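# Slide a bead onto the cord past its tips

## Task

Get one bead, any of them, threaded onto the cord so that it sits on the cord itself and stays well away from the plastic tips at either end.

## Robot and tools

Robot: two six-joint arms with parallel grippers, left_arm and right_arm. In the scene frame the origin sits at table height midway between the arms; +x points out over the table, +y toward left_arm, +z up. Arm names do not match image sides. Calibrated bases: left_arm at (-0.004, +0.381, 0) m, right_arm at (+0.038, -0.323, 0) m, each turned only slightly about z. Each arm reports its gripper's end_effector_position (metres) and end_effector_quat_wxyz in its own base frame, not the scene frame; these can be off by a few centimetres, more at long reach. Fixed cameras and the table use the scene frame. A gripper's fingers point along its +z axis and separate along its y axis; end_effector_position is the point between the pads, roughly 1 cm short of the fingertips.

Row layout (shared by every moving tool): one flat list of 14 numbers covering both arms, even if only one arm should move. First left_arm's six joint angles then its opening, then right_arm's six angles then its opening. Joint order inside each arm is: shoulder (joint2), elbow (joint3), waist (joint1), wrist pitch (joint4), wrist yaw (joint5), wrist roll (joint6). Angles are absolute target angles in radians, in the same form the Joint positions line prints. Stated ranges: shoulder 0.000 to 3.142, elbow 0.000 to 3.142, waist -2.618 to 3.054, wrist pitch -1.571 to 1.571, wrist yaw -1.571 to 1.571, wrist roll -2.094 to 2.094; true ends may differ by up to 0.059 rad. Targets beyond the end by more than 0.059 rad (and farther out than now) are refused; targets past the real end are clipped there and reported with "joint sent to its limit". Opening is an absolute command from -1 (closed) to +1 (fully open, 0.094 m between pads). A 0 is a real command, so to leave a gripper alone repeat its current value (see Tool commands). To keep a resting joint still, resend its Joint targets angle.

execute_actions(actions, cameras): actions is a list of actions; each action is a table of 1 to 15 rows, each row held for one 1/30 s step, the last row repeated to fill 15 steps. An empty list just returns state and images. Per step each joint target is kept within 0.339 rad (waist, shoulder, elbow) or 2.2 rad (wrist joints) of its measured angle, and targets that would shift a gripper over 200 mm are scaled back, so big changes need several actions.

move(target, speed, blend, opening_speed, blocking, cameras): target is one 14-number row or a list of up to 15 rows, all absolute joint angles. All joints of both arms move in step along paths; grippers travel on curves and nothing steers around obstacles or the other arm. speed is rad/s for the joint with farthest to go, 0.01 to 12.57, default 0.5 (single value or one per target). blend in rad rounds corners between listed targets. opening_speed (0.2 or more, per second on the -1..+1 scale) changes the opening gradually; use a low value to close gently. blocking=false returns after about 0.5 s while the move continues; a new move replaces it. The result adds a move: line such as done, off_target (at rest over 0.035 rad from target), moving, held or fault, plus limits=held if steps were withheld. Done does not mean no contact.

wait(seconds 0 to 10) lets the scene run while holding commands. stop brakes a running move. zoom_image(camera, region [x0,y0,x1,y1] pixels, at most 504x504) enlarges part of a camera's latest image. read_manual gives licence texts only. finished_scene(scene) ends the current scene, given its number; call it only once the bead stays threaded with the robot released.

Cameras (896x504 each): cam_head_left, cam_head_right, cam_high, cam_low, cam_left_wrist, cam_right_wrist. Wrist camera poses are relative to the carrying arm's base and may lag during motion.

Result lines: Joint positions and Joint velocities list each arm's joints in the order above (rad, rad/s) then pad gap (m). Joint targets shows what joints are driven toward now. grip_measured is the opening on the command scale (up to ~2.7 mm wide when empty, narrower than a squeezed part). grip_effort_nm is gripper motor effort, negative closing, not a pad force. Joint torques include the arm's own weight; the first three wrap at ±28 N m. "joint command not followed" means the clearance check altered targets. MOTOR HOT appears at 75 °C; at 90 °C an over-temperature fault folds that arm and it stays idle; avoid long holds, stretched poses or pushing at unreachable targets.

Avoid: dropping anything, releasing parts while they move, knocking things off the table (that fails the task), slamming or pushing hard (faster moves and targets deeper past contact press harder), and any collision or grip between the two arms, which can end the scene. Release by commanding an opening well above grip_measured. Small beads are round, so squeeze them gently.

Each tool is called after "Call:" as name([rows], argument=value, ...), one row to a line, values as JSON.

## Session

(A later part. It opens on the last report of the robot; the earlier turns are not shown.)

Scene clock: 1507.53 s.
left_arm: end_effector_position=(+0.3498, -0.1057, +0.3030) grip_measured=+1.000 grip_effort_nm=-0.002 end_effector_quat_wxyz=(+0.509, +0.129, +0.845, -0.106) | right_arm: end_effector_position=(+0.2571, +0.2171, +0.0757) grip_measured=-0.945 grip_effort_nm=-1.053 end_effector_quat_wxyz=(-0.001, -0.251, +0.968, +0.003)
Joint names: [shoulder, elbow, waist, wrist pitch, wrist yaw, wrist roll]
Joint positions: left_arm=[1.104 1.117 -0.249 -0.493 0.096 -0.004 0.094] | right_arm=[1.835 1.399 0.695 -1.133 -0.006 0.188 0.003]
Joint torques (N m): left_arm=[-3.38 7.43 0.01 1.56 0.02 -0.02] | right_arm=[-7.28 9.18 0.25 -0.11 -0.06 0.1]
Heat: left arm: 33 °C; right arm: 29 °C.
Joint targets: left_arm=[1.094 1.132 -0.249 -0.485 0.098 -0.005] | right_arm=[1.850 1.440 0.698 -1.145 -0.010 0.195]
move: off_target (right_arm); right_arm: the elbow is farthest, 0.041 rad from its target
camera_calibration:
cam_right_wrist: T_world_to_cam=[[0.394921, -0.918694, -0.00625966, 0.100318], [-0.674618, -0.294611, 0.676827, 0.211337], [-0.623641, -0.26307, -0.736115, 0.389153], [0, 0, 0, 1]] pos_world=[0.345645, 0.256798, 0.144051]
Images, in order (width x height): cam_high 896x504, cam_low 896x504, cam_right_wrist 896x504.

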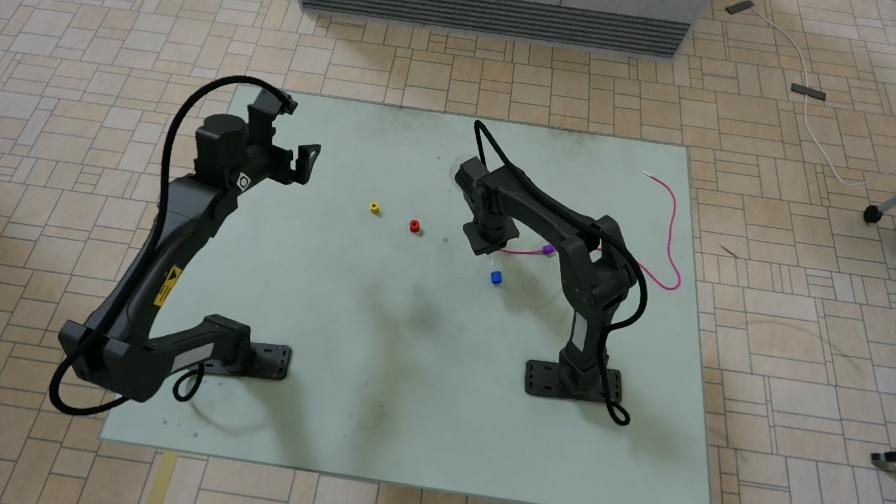

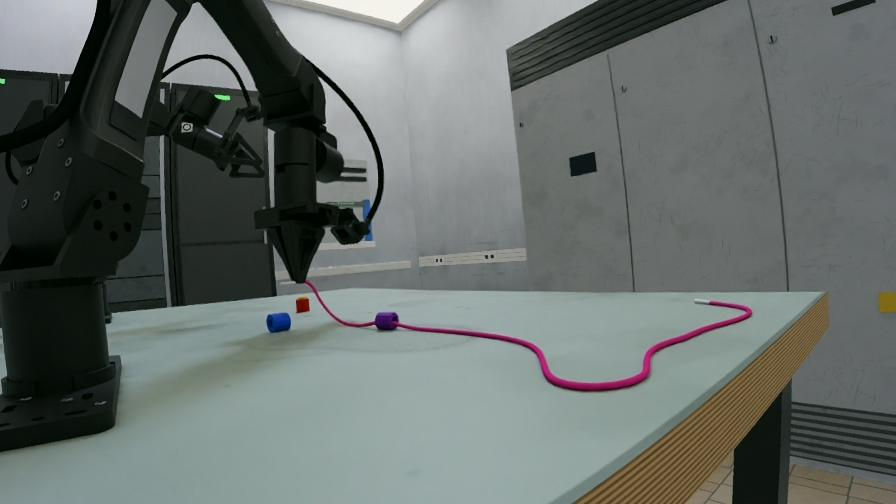

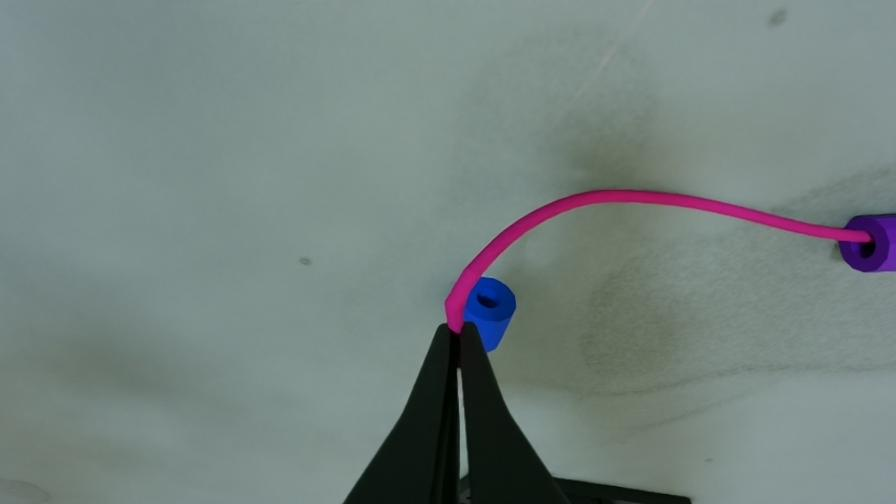

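Call:
move(target=[1.094, 1.132, -0.249, -0.485, 0.098, -0.005, 1.0, 1.938, 1.45, 0.616, -1.168, -0.01, 0.45, -1.0], speed=0.15, cameras=["cam_right_wrist", "cam_low", "cam_high", "cam_head_right"])

Call:
zoom_image(camera="cam_high", region=[460, 230, 530, 300])

Call:
zoom_image(camera="cam_low", region=[250, 260, 330, 340])

Call:
zoom_image(camera="cam_right_wrist", region=[400, 260, 540, 400])

Scene clock: 1566.43 s.
left_arm: end_effector_position=(+0.3498, -0.1057, +0.3030) grip_measured=+1.000 grip_effort_nm=0.002 end_effector_quat_wxyz=(+0.509, +0.129, +0.845, -0.106) | right_arm: end_effector_position=(+0.2661, +0.1944, +0.0510) grip_measured=-0.945 grip_effort_nm=-1.053 end_effector_quat_wxyz=(-0.043, -0.091, +0.995, -0.021)
Joint names: [shoulder, elbow, waist, wrist pitch, wrist yaw, wrist roll]
Joint positions: left_arm=[1.104 1.117 -0.249 -0.493 0.096 -0.004 0.094] | right_arm=[1.922 1.408 0.624 -1.153 -0.007 0.442 0.003]
Joint torques (N m): left_arm=[-3.41 7.42 0.01 1.56 0.02 -0.02] | right_arm=[-7.8 8.96 -0.64 -0.34 -0.04 0.07]
Heat: left arm: 33 °C; right arm: 31 °C.
Joint targets: left_arm=[1.094 1.132 -0.249 -0.485 0.098 -0.005] | right_arm=[1.938 1.450 0.616 -1.168 -0.010 0.450]
move: off_target (right_arm); right_arm: the elbow is farthest, 0.042 rad from its target
camera_calibration:
cam_right_wrist: T_world_to_cam=[[0.0823387, -0.995638, 0.0438856, 0.171315], [-0.675981, -0.0234379, 0.736546, 0.171994], [-0.732304, -0.0903121, -0.674962, 0.36283], [0, 0, 0, 1]] pos_world=[0.36786, 0.207367, 0.110697]
Images, in order (width x height): cam_head_right 896x504, cam_high 896x504, cam_low 896x504, cam_right_wrist 896x504.

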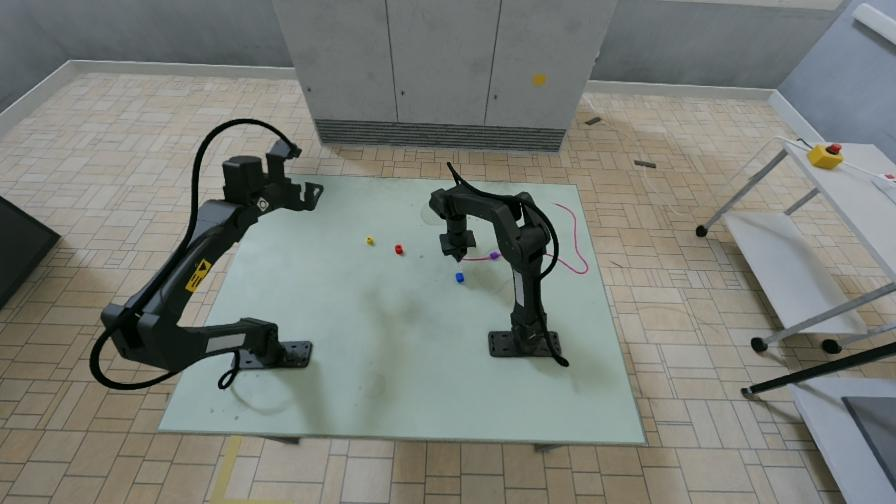

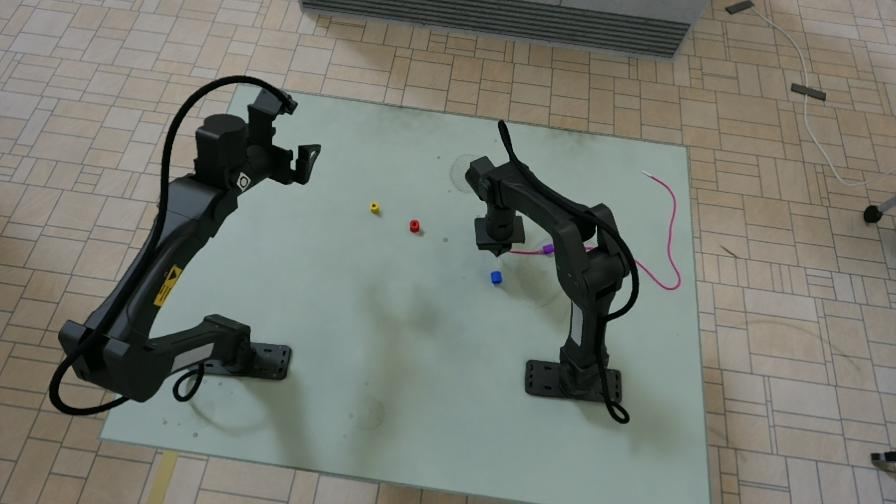

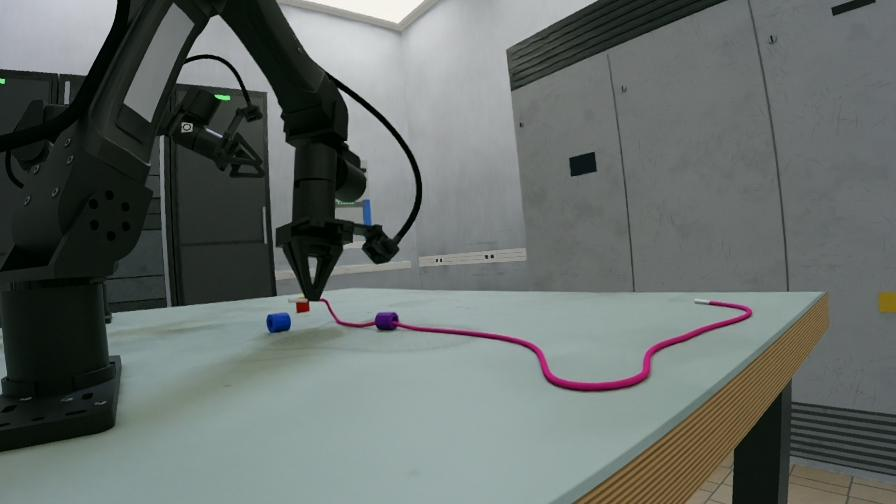

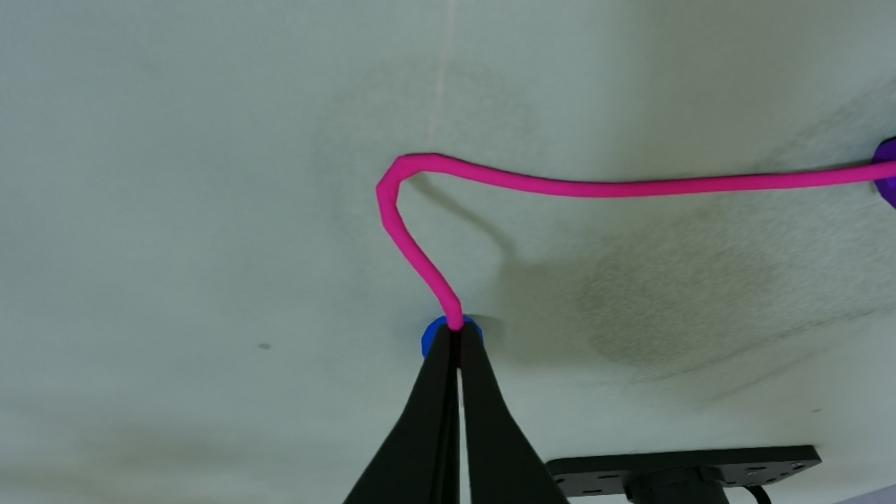

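Scaled by 7.200 from the camera's 896x504 image, which has a finer 1280x720 frame.

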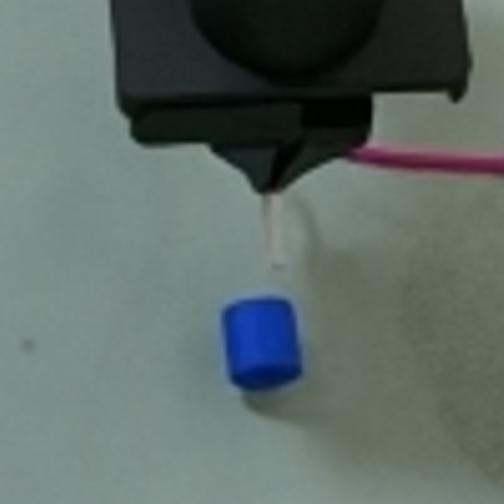

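Scaled by 6.300 from the camera's 896x504 image, which has a finer 1280x720 frame.

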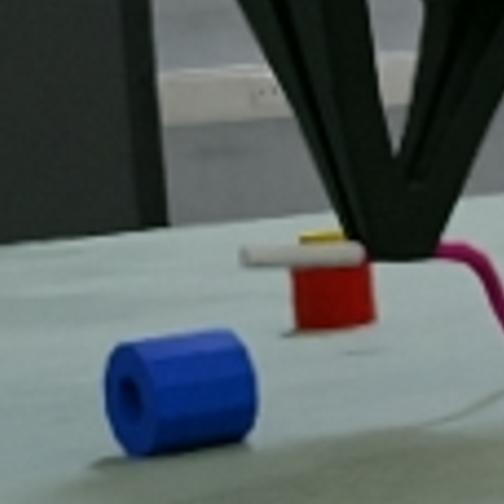

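Scaled by 3.600 from the camera's 896x504 image, which has a finer 1280x720 frame.

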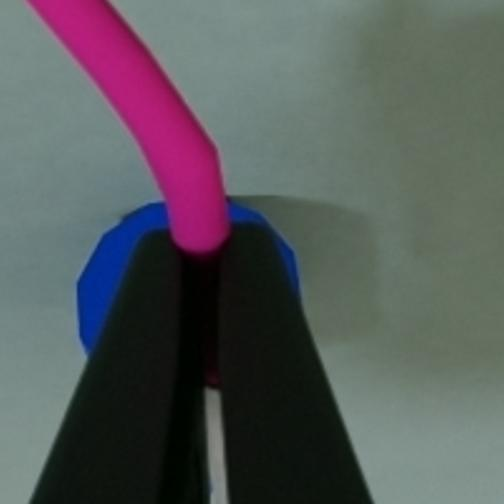

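Call:
move(target=[1.094, 1.132, -0.249, -0.485, 0.098, -0.005, 1.0, 1.971, 1.3415, 0.644, -1.047, -0.01, 0.52, -1.0], speed=0.1, cameras=["cam_right_wrist", "cam_low", "cam_high"])

Call:
zoom_image(camera="cam_high", region=[470, 240, 520, 290])

Call:
zoom_image(camera="cam_low", region=[250, 270, 330, 350])

Call:
zoom_image(camera="cam_right_wrist", region=[400, 280, 520, 400])

Scene clock: 1706.03 s.
left_arm: end_effector_position=(+0.3498, -0.1057, +0.3030) grip_measured=+1.000 grip_effort_nm=0.002 end_effector_quat_wxyz=(+0.509, +0.129, +0.845, -0.106) | right_arm: end_effector_position=(+0.2648, +0.1984, +0.0279) grip_measured=-0.945 grip_effort_nm=-1.053 end_effector_quat_wxyz=(-0.043, -0.061, +0.997, -0.023)
Joint names: [shoulder, elbow, waist, wrist pitch, wrist yaw, wrist roll]
Joint positions: left_arm=[1.104 1.117 -0.249 -0.493 0.096 -0.004 0.094] | right_arm=[1.955 1.358 0.635 -1.071 -0.008 0.512 0.003]
Joint torques (N m): left_arm=[-3.4 7.43 0.02 1.57 0.02 -0.02] | right_arm=[-7.88 4.21 0.81 0.05 -0.03 0.08]
Heat: left arm: 33 °C; right arm: 30 °C.
Joint targets: left_arm=[1.094 1.132 -0.249 -0.485 0.098 -0.005] | right_arm=[1.971 1.342 0.644 -1.047 -0.010 0.520]
move: done
camera_calibration:
cam_right_wrist: T_world_to_cam=[[0.0242526, -0.998482, 0.0494536, 0.192155], [-0.67748, 0.0199614, 0.73527, 0.18005], [-0.735141, -0.0513361, -0.675968, 0.339649], [0, 0, 0, 1]] pos_world=[0.36701, 0.205706, 0.0877035]
Images, in order (width x height): cam_high 896x504, cam_low 896x504, cam_right_wrist 896x504.

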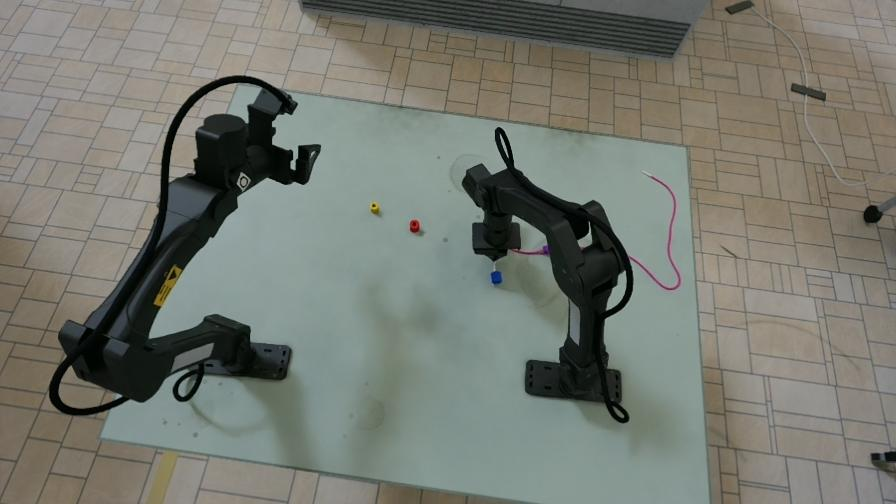

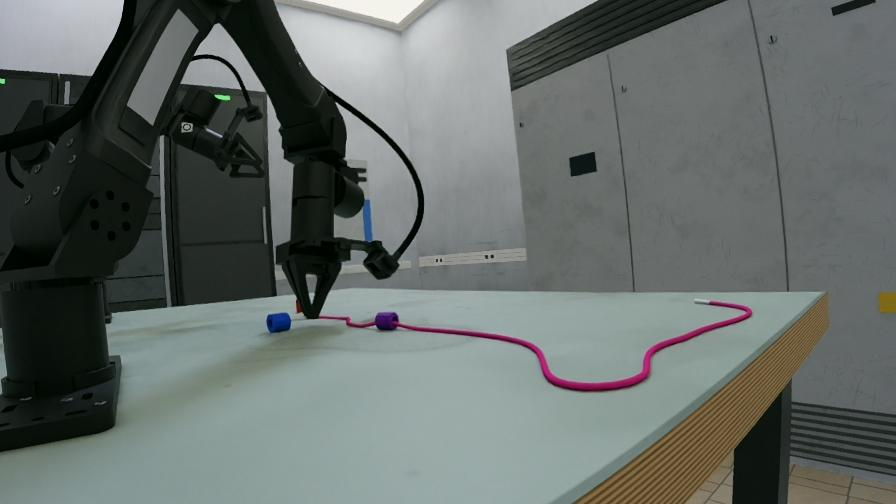

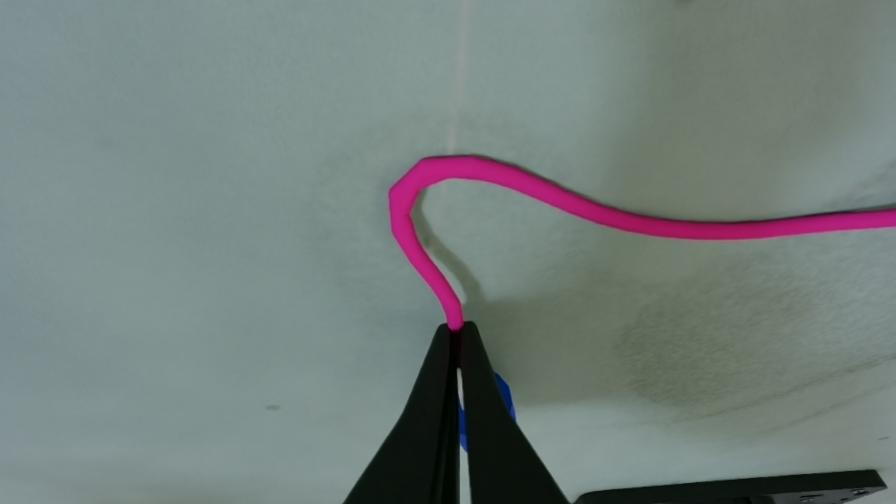

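Scaled by 10.080 from the camera's 896x504 image, which has a finer 1280x720 frame.

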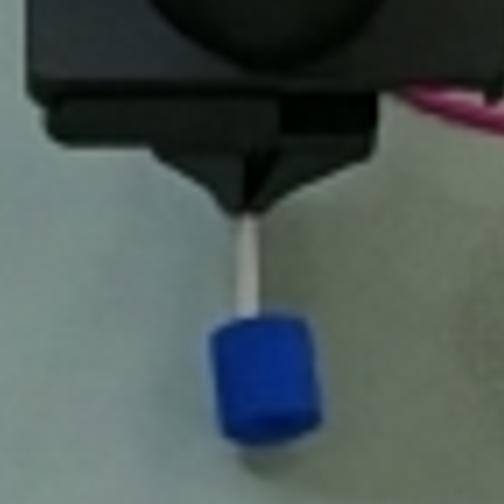

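Scaled by 6.300 from the camera's 896x504 image, which has a finer 1280x720 frame.

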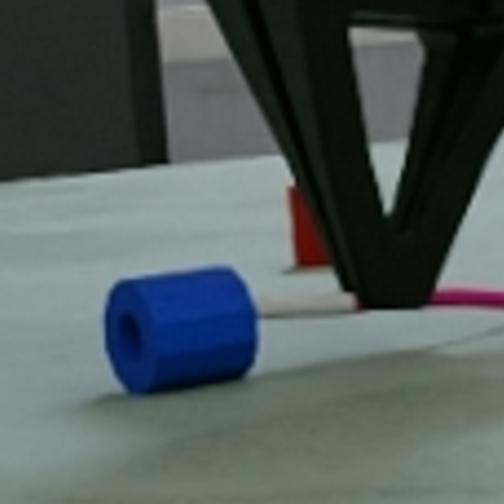

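Scaled by 4.200 from the camera's 896x504 image, which has a finer 1280x720 frame.

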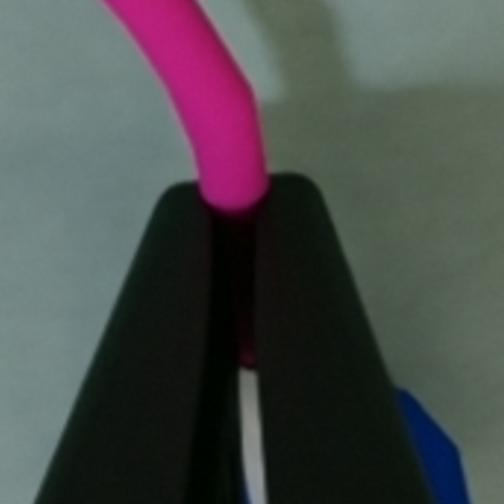

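Call:
move([
  [1.094, 1.132, -0.249, -0.485, 0.098, -0.005, 1.0, 1.918, 1.327, 0.644, -1.028, -0.01, 0.52, -1.0],
  [1.094, 1.132, -0.249, -0.485, 0.098, -0.005, 1.0, 1.865, 1.253, 0.667, -1.013, -0.01, 0.483, -1.0],
], speed=[0.06, 0.06], cameras=["cam_right_wrist", "cam_low", "cam_high"])

Call:
zoom_image(camera="cam_high", region=[470, 240, 520, 290])

Call:
zoom_image(camera="cam_low", region=[250, 270, 330, 350])

Call:
zoom_image(camera="cam_right_wrist", region=[400, 280, 560, 440])

Scene clock: 1752.47 s.
left_arm: end_effector_position=(+0.3498, -0.1057, +0.3030) grip_measured=+1.000 grip_effort_nm=-0.002 end_effector_quat_wxyz=(+0.509, +0.129, +0.845, -0.106) | right_arm: end_effector_position=(+0.2466, +0.1941, +0.0230) grip_measured=-0.945 grip_effort_nm=-1.057 end_effector_quat_wxyz=(-0.046, -0.086, +0.995, -0.025)
Joint names: [shoulder, elbow, waist, wrist pitch, wrist yaw, wrist roll]
Joint positions: left_arm=[1.104 1.117 -0.249 -0.493 0.096 -0.004 0.094] | right_arm=[1.908 1.27 0.659 -1.037 -0.009 0.486 0.003]
Joint torques (N m): left_arm=[-3.4 7.42 0.01 1.57 0.01 -0.02] | right_arm=[-12.01 4.11 0.73 0.03 -0.04 -0.03]
Heat: left arm: 33 °C; right arm: 31 °C.
Joint targets: left_arm=[1.094 1.132 -0.249 -0.485 0.098 -0.005] | right_arm=[1.865 1.253 0.667 -1.013 -0.010 0.483]
move: off_target (right_arm); right_arm: the shoulder is farthest, 0.043 rad from its target
camera_calibration:
cam_right_wrist: T_world_to_cam=[[0.0731079, -0.996038, 0.0506406, 0.176008], [-0.672689, -0.0117599, 0.739832, 0.176377], [-0.736305, -0.0881529, -0.670883, 0.33001], [0, 0, 0, 1]] pos_world=[0.348767, 0.206476, 0.0819956]
Images, in order (width x height): cam_high 896x504, cam_low 896x504, cam_right_wrist 896x504.

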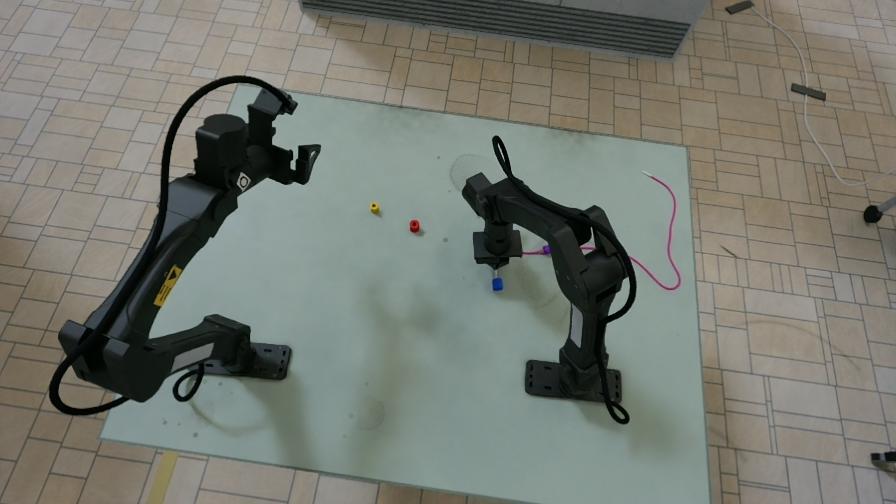

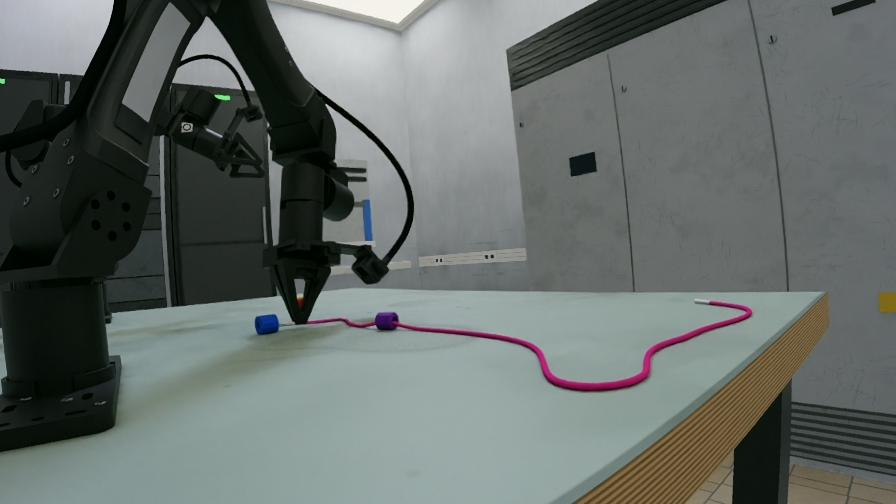

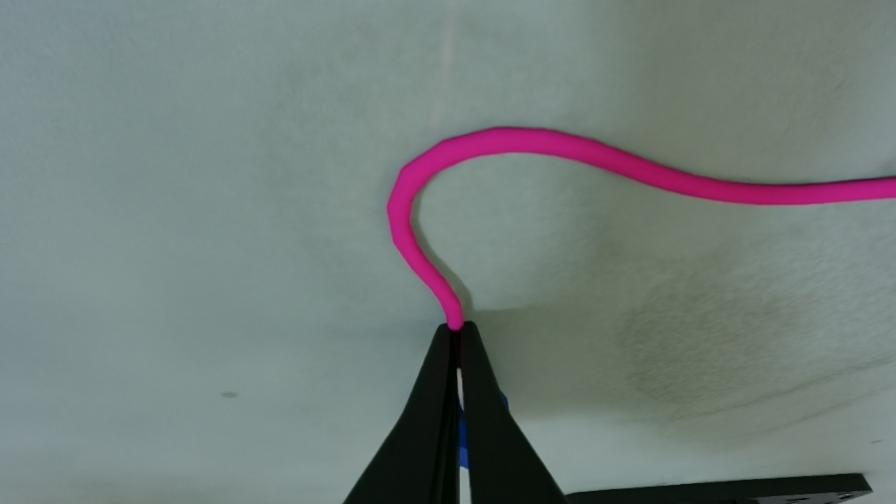

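Scaled by 10.080 from the camera's 896x504 image, which has a finer 1280x720 frame.

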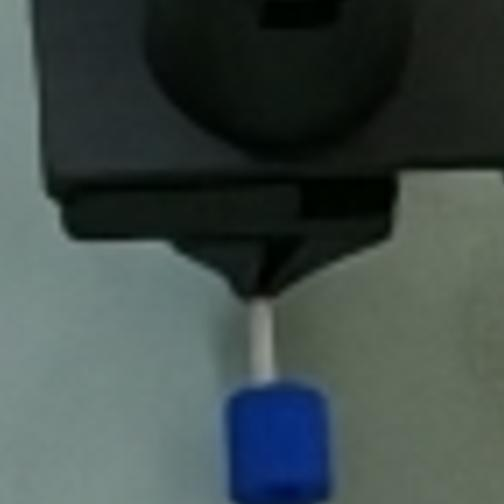

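Scaled by 6.300 from the camera's 896x504 image, which has a finer 1280x720 frame.

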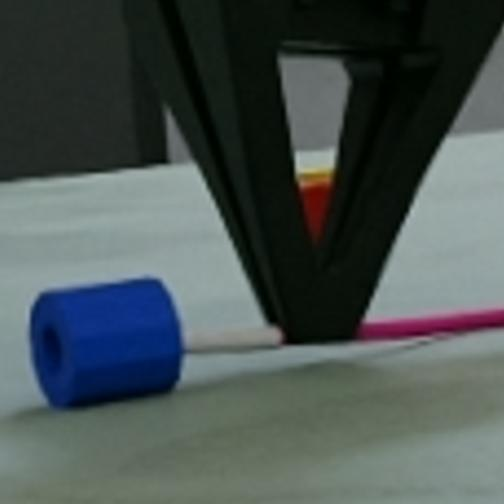

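Scaled by 3.150 from the camera's 896x504 image, which has a finer 1280x720 frame.

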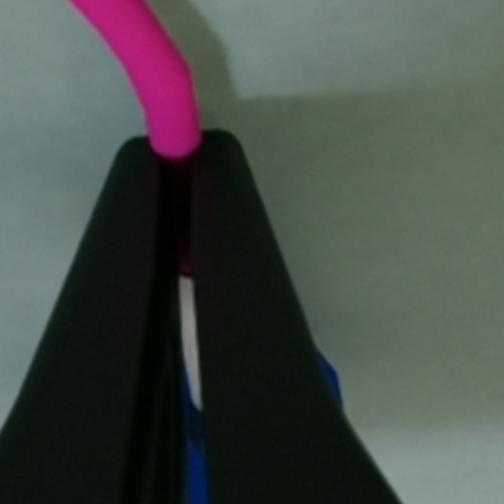

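Call:
zoom_image(camera="cam_right_wrist", region=[430, 350, 520, 500])

Call:
zoom_image(camera="cam_low", region=[250, 305, 300, 340])

Scaled by 3.360 from the camera's 896x504 image, which has a finer 1280x720 frame.

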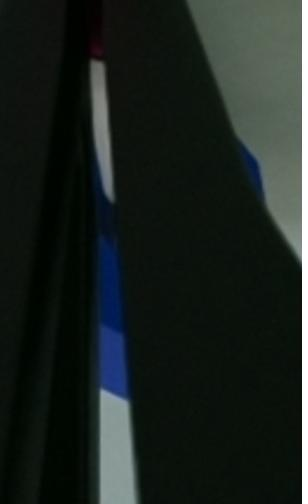

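Scaled by 10.080 from the camera's 896x504 image, which has a finer 1280x720 frame.

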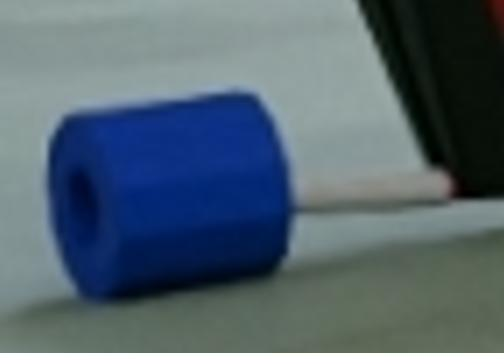

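Call:
move(target=[1.094, 1.132, -0.249, -0.485, 0.098, -0.005, 1.0, 1.931, 1.3286, 0.637, -1.058, -0.01, 0.467, -1.0], speed=0.06, cameras=["cam_right_wrist", "cam_low", "cam_high"])

Call:
zoom_image(camera="cam_high", region=[470, 240, 520, 300])

Call:
zoom_image(camera="cam_low", region=[250, 290, 320, 345])

Call:
zoom_image(camera="cam_right_wrist", region=[430, 320, 530, 500])

Scene clock: 1830.00 s.
left_arm: end_effector_position=(+0.3498, -0.1057, +0.3030) grip_measured=+1.000 grip_effort_nm=0.002 end_effector_quat_wxyz=(+0.509, +0.129, +0.845, -0.106) | right_arm: end_effector_position=(+0.2535, +0.1941, +0.0257) grip_measured=-0.945 grip_effort_nm=-1.053 end_effector_quat_wxyz=(-0.043, -0.087, +0.995, -0.021)
Joint names: [shoulder, elbow, waist, wrist pitch, wrist yaw, wrist roll]
Joint positions: left_arm=[1.104 1.117 -0.249 -0.493 0.096 -0.004 0.094] | right_arm=[1.915 1.292 0.645 -1.043 -0.009 0.47 0.003]
Joint torques (N m): left_arm=[-3.38 7.41 -0.01 1.57 0.02 -0.02] | right_arm=[-7.42 8.28 -0.77 -0.32 -0.03 -0.02]
Heat: left arm: 33 °C; right arm: 34 °C.
Joint targets: left_arm=[1.094 1.132 -0.249 -0.485 0.098 -0.005] | right_arm=[1.931 1.328 0.637 -1.058 -0.010 0.467]
move: off_target (right_arm); right_arm: the elbow is farthest, 0.036 rad from its target
camera_calibration:
cam_right_wrist: T_world_to_cam=[[0.075766, -0.996146, 0.0441932, 0.174869], [-0.677371, -0.0188949, 0.735399, 0.181659], [-0.73173, -0.0856534, -0.676192, 0.335437], [0, 0, 0, 1]] pos_world=[0.35525, 0.206359, 0.0854992]
Images, in order (width x height): cam_high 896x504, cam_low 896x504, cam_right_wrist 896x504.

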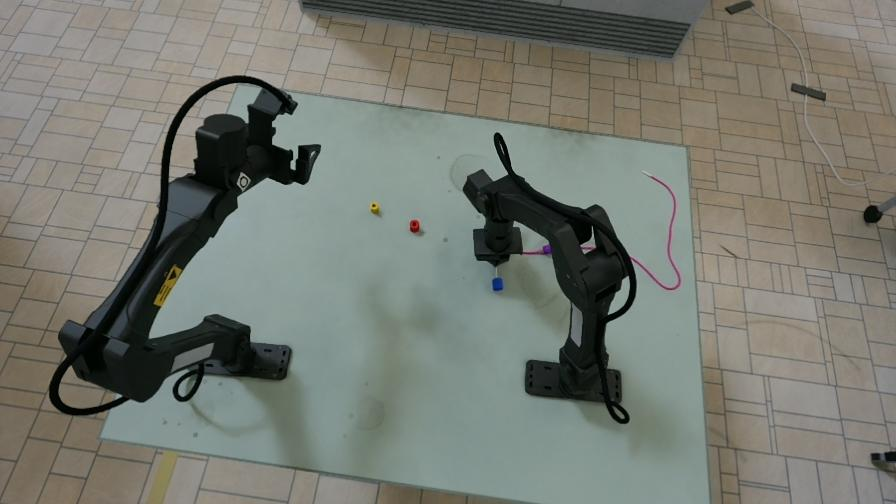

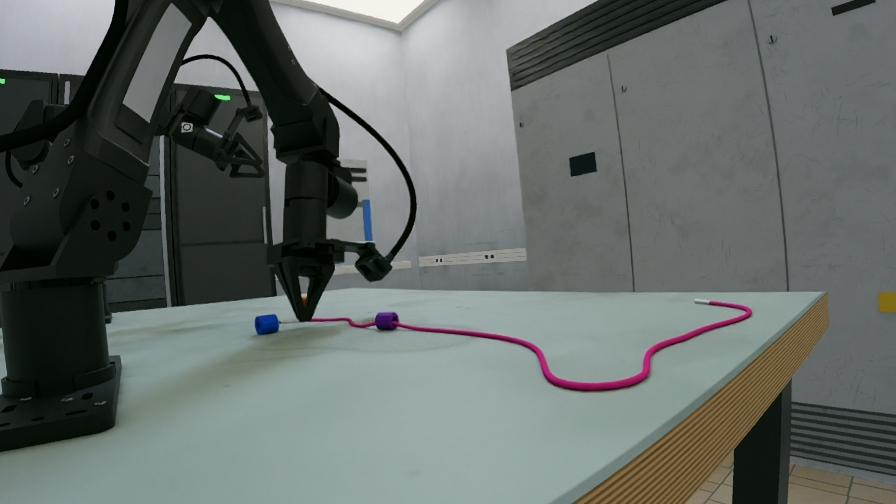

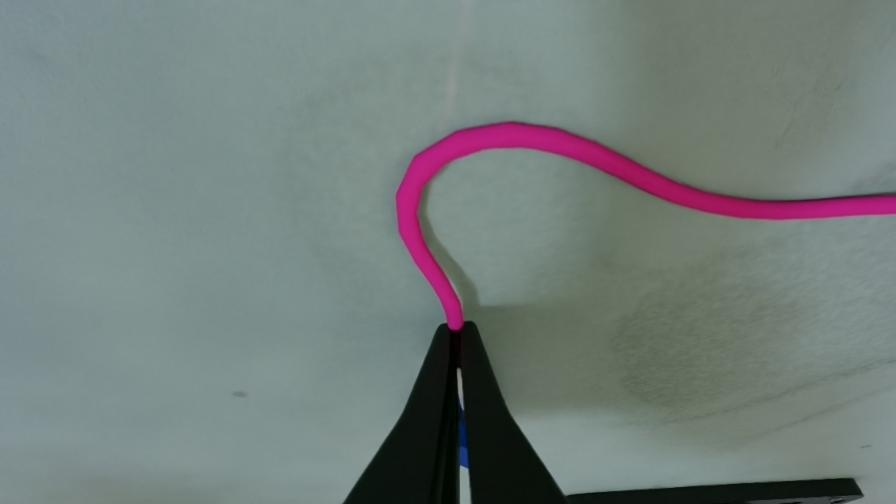

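Scaled by 8.400 from the camera's 896x504 image, which has a finer 1280x720 frame.

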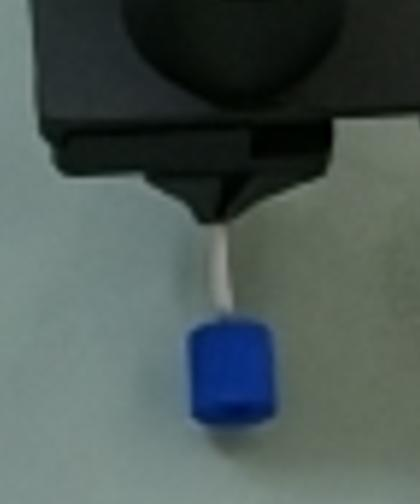

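Scaled by 7.200 from the camera's 896x504 image, which has a finer 1280x720 frame.

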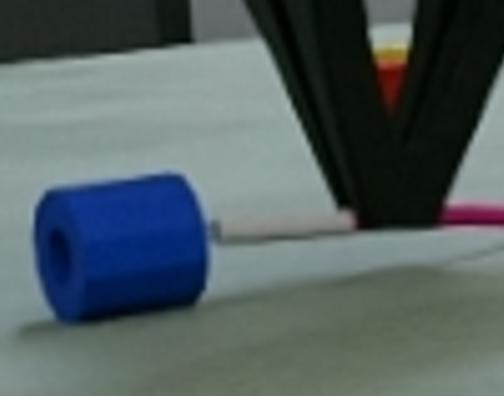

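Scaled by 2.800 from the camera's 896x504 image, which has a finer 1280x720 frame.

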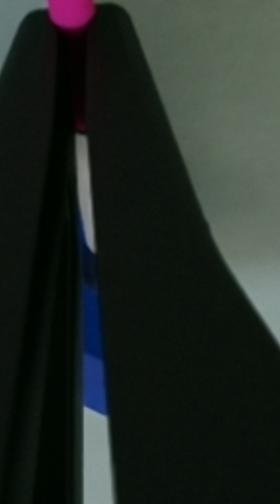

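Call:
move([
  [1.094, 1.132, -0.249, -0.485, 0.098, -0.005, 1.0, 1.877, 1.309, 0.652, -1.018, -0.01, 0.477, -1.0],
  [1.094, 1.132, -0.249, -0.485, 0.098, -0.005, 1.0, 1.8025, 1.1806, 0.6927, -0.997, -0.01, 0.528, -1.0],
], speed=[0.06, 0.06], cameras=["cam_right_wrist", "cam_low", "cam_high"])

Call:
zoom_image(camera="cam_high", region=[470, 240, 520, 300])

Call:
zoom_image(camera="cam_low", region=[220, 290, 310, 350])

Call:
zoom_image(camera="cam_right_wrist", region=[430, 320, 530, 500])

Scene clock: 1864.47 s.
left_arm: end_effector_position=(+0.3498, -0.1057, +0.3030) grip_measured=+1.000 grip_effort_nm=0.007 end_effector_quat_wxyz=(+0.509, +0.129, +0.845, -0.106) | right_arm: end_effector_position=(+0.2299, +0.1908, +0.0259) grip_measured=-0.945 grip_effort_nm=-1.053 end_effector_quat_wxyz=(-0.042, -0.082, +0.995, -0.024)
Joint names: [shoulder, elbow, waist, wrist pitch, wrist yaw, wrist roll]
Joint positions: left_arm=[1.104 1.117 -0.249 -0.493 0.096 -0.004 0.094] | right_arm=[1.844 1.198 0.684 -1.021 -0.009 0.52 0.003]
Joint torques (N m): left_arm=[-3.4 7.45 0.01 1.57 0.03 -0.02] | right_arm=[-11.32 4.15 0.77 0.07 -0.04 0.1]
Heat: left arm: 33 °C; right arm: 33 °C.
Joint targets: left_arm=[1.094 1.132 -0.249 -0.485 0.098 -0.005] | right_arm=[1.803 1.181 0.693 -0.997 -0.010 0.528]
move: off_target (right_arm); right_arm: the shoulder is farthest, 0.041 rad from its target
camera_calibration:
cam_right_wrist: T_world_to_cam=[[0.0649545, -0.996674, 0.0492161, 0.175822], [-0.678521, -0.00794833, 0.734538, 0.163604], [-0.731703, -0.0811057, -0.676781, 0.317136], [0, 0, 0, 1]] pos_world=[0.331638, 0.202259, 0.0858047]
Images, in order (width x height): cam_high 896x504, cam_low 896x504, cam_right_wrist 896x504.

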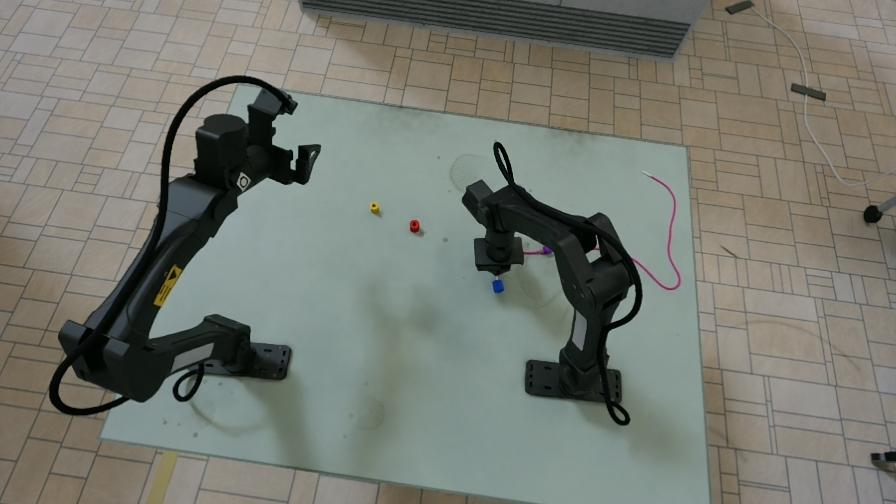

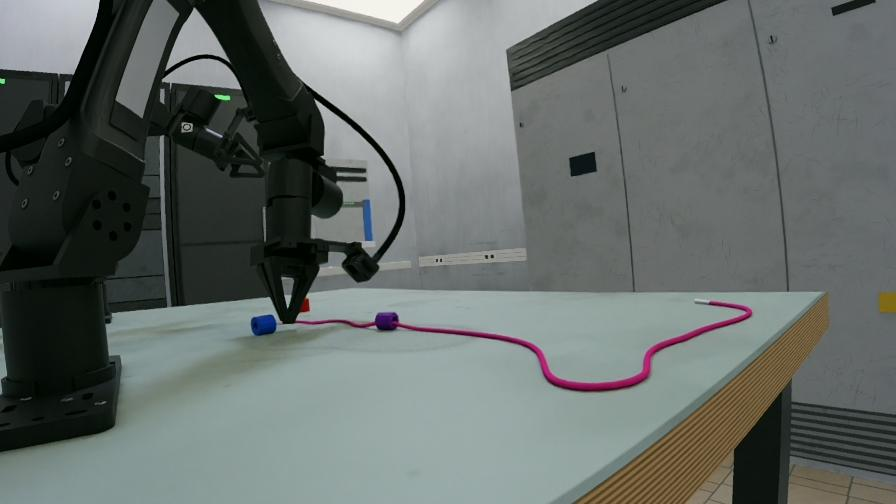

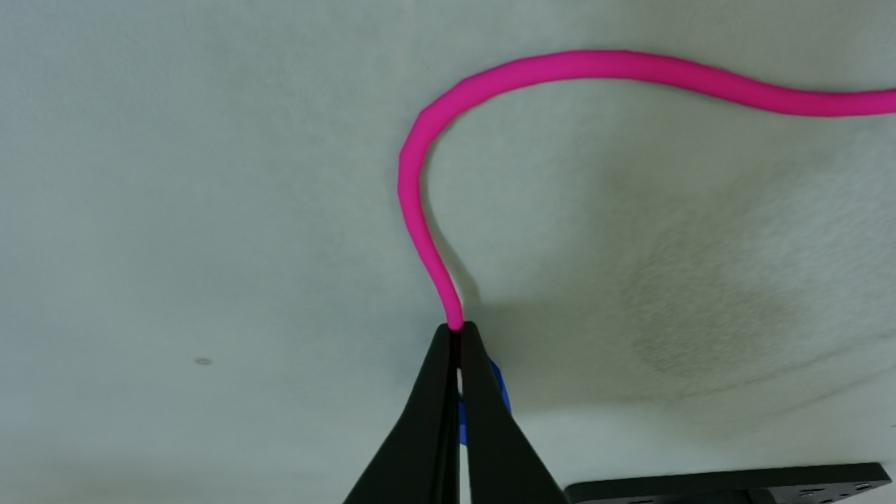

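Scaled by 8.400 from the camera's 896x504 image, which has a finer 1280x720 frame.

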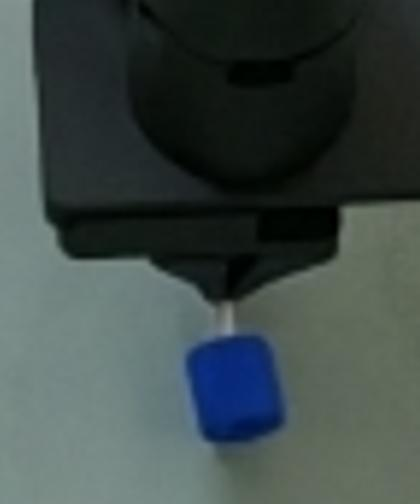

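Scaled by 5.600 from the camera's 896x504 image, which has a finer 1280x720 frame.

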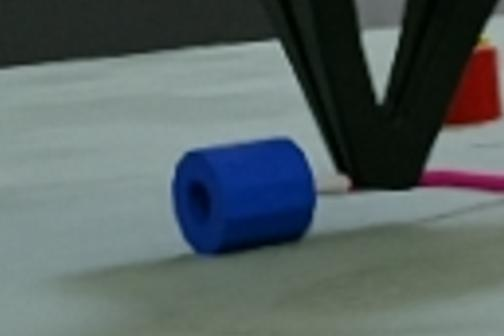

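Scaled by 2.800 from the camera's 896x504 image, which has a finer 1280x720 frame.

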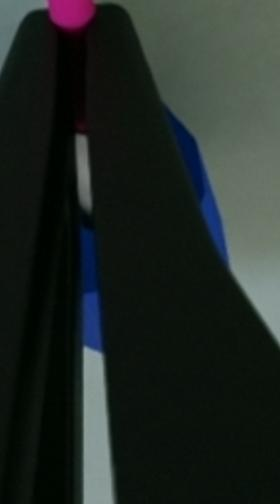

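Call:
move([
  [1.094, 1.132, -0.249, -0.485, 0.098, -0.005, 1.0, 1.8025, 1.1806, 0.6927, -0.997, -0.01, 0.528, -0.6],
  [1.094, 1.132, -0.249, -0.485, 0.098, -0.005, 1.0, 1.66, 1.39, 0.6927, -1.215, -0.01, 0.528, -0.6],
], speed=[0.06, 0.2], opening_speed=0.5, cameras=["cam_right_wrist", "cam_low", "cam_high"])

Call:
zoom_image(camera="cam_right_wrist", region=[380, 220, 560, 360])

Scene clock: 1883.17 s.
left_arm: end_effector_position=(+0.3498, -0.1057, +0.3030) grip_measured=+1.000 grip_effort_nm=0.002 end_effector_quat_wxyz=(+0.509, +0.129, +0.845, -0.106) | right_arm: end_effector_position=(+0.2391, +0.1984, +0.1076) grip_measured=-0.603 grip_effort_nm=0.129 end_effector_quat_wxyz=(+0.011, -0.081, +0.997, +0.013)
Joint names: [shoulder, elbow, waist, wrist pitch, wrist yaw, wrist roll]
Joint positions: left_arm=[1.104 1.117 -0.249 -0.493 0.096 -0.004 0.094] | right_arm=[1.692 1.354 0.684 -1.2 -0.009 0.522 0.019]
Joint torques (N m): left_arm=[-3.38 7.42 0.02 1.57 0.02 -0.02] | right_arm=[-9.73 8.88 0.77 -0.08 -0.03 0.07]
Heat: left arm: 33 °C; right arm: 33 °C.
Joint targets: left_arm=[1.094 1.132 -0.249 -0.485 0.098 -0.005] | right_arm=[1.660 1.390 0.693 -1.215 -0.010 0.528]
move: off_target (right_arm); right_arm: the elbow is farthest, 0.036 rad from its target
camera_calibration:
cam_right_wrist: T_world_to_cam=[[0.0621782, -0.99773, -0.0258568, 0.187755], [-0.748039, -0.0637371, 0.660587, 0.14558], [-0.660735, -0.0217321, -0.750304, 0.359009], [0, 0, 0, 1]] pos_world=[0.334435, 0.20441, 0.178052]
Images, in order (width x height): cam_high 896x504, cam_low 896x504, cam_right_wrist 896x504.

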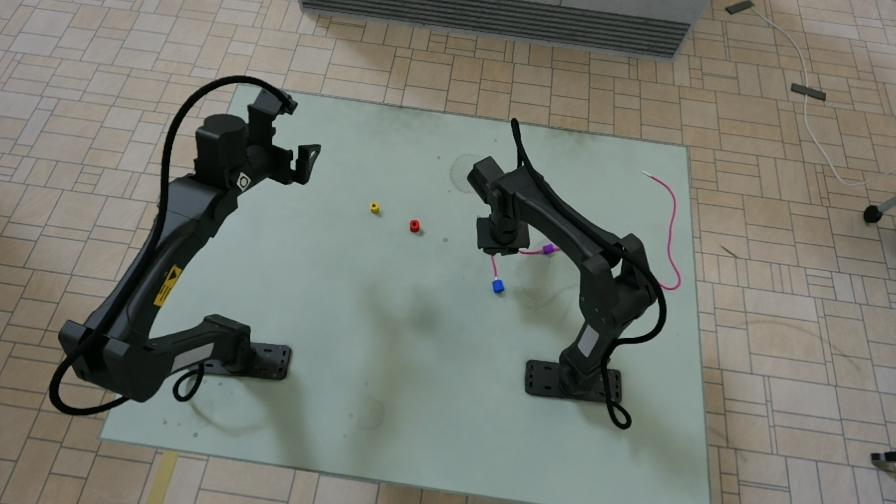

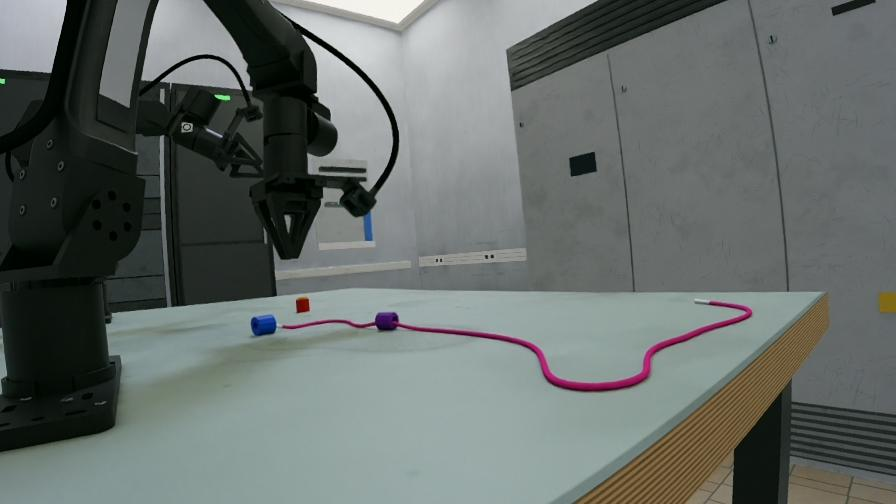

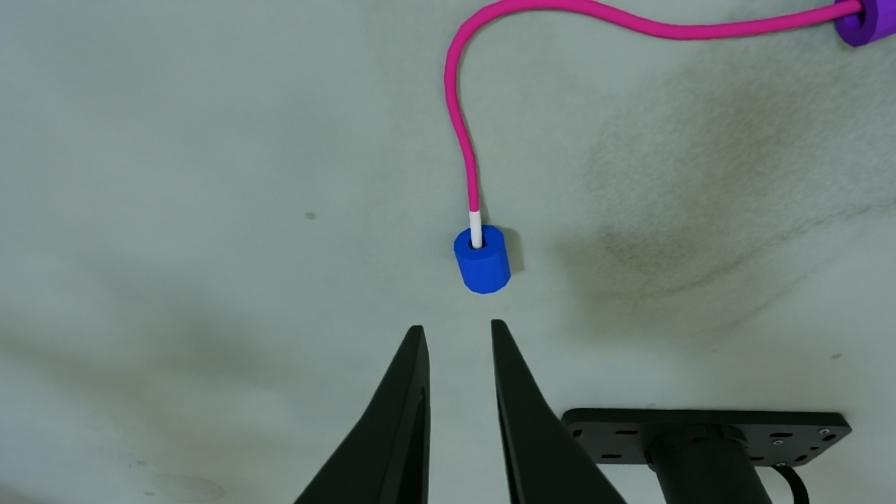

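Scaled by 2.800 from the camera's 896x504 image, which has a finer 1280x720 frame.

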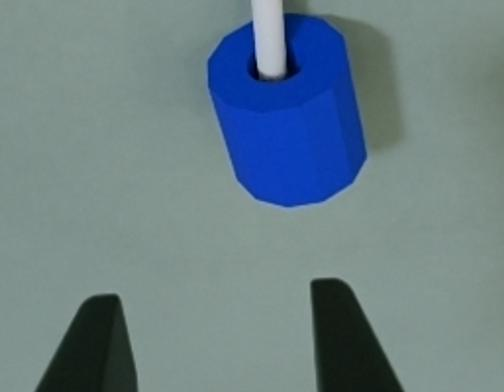

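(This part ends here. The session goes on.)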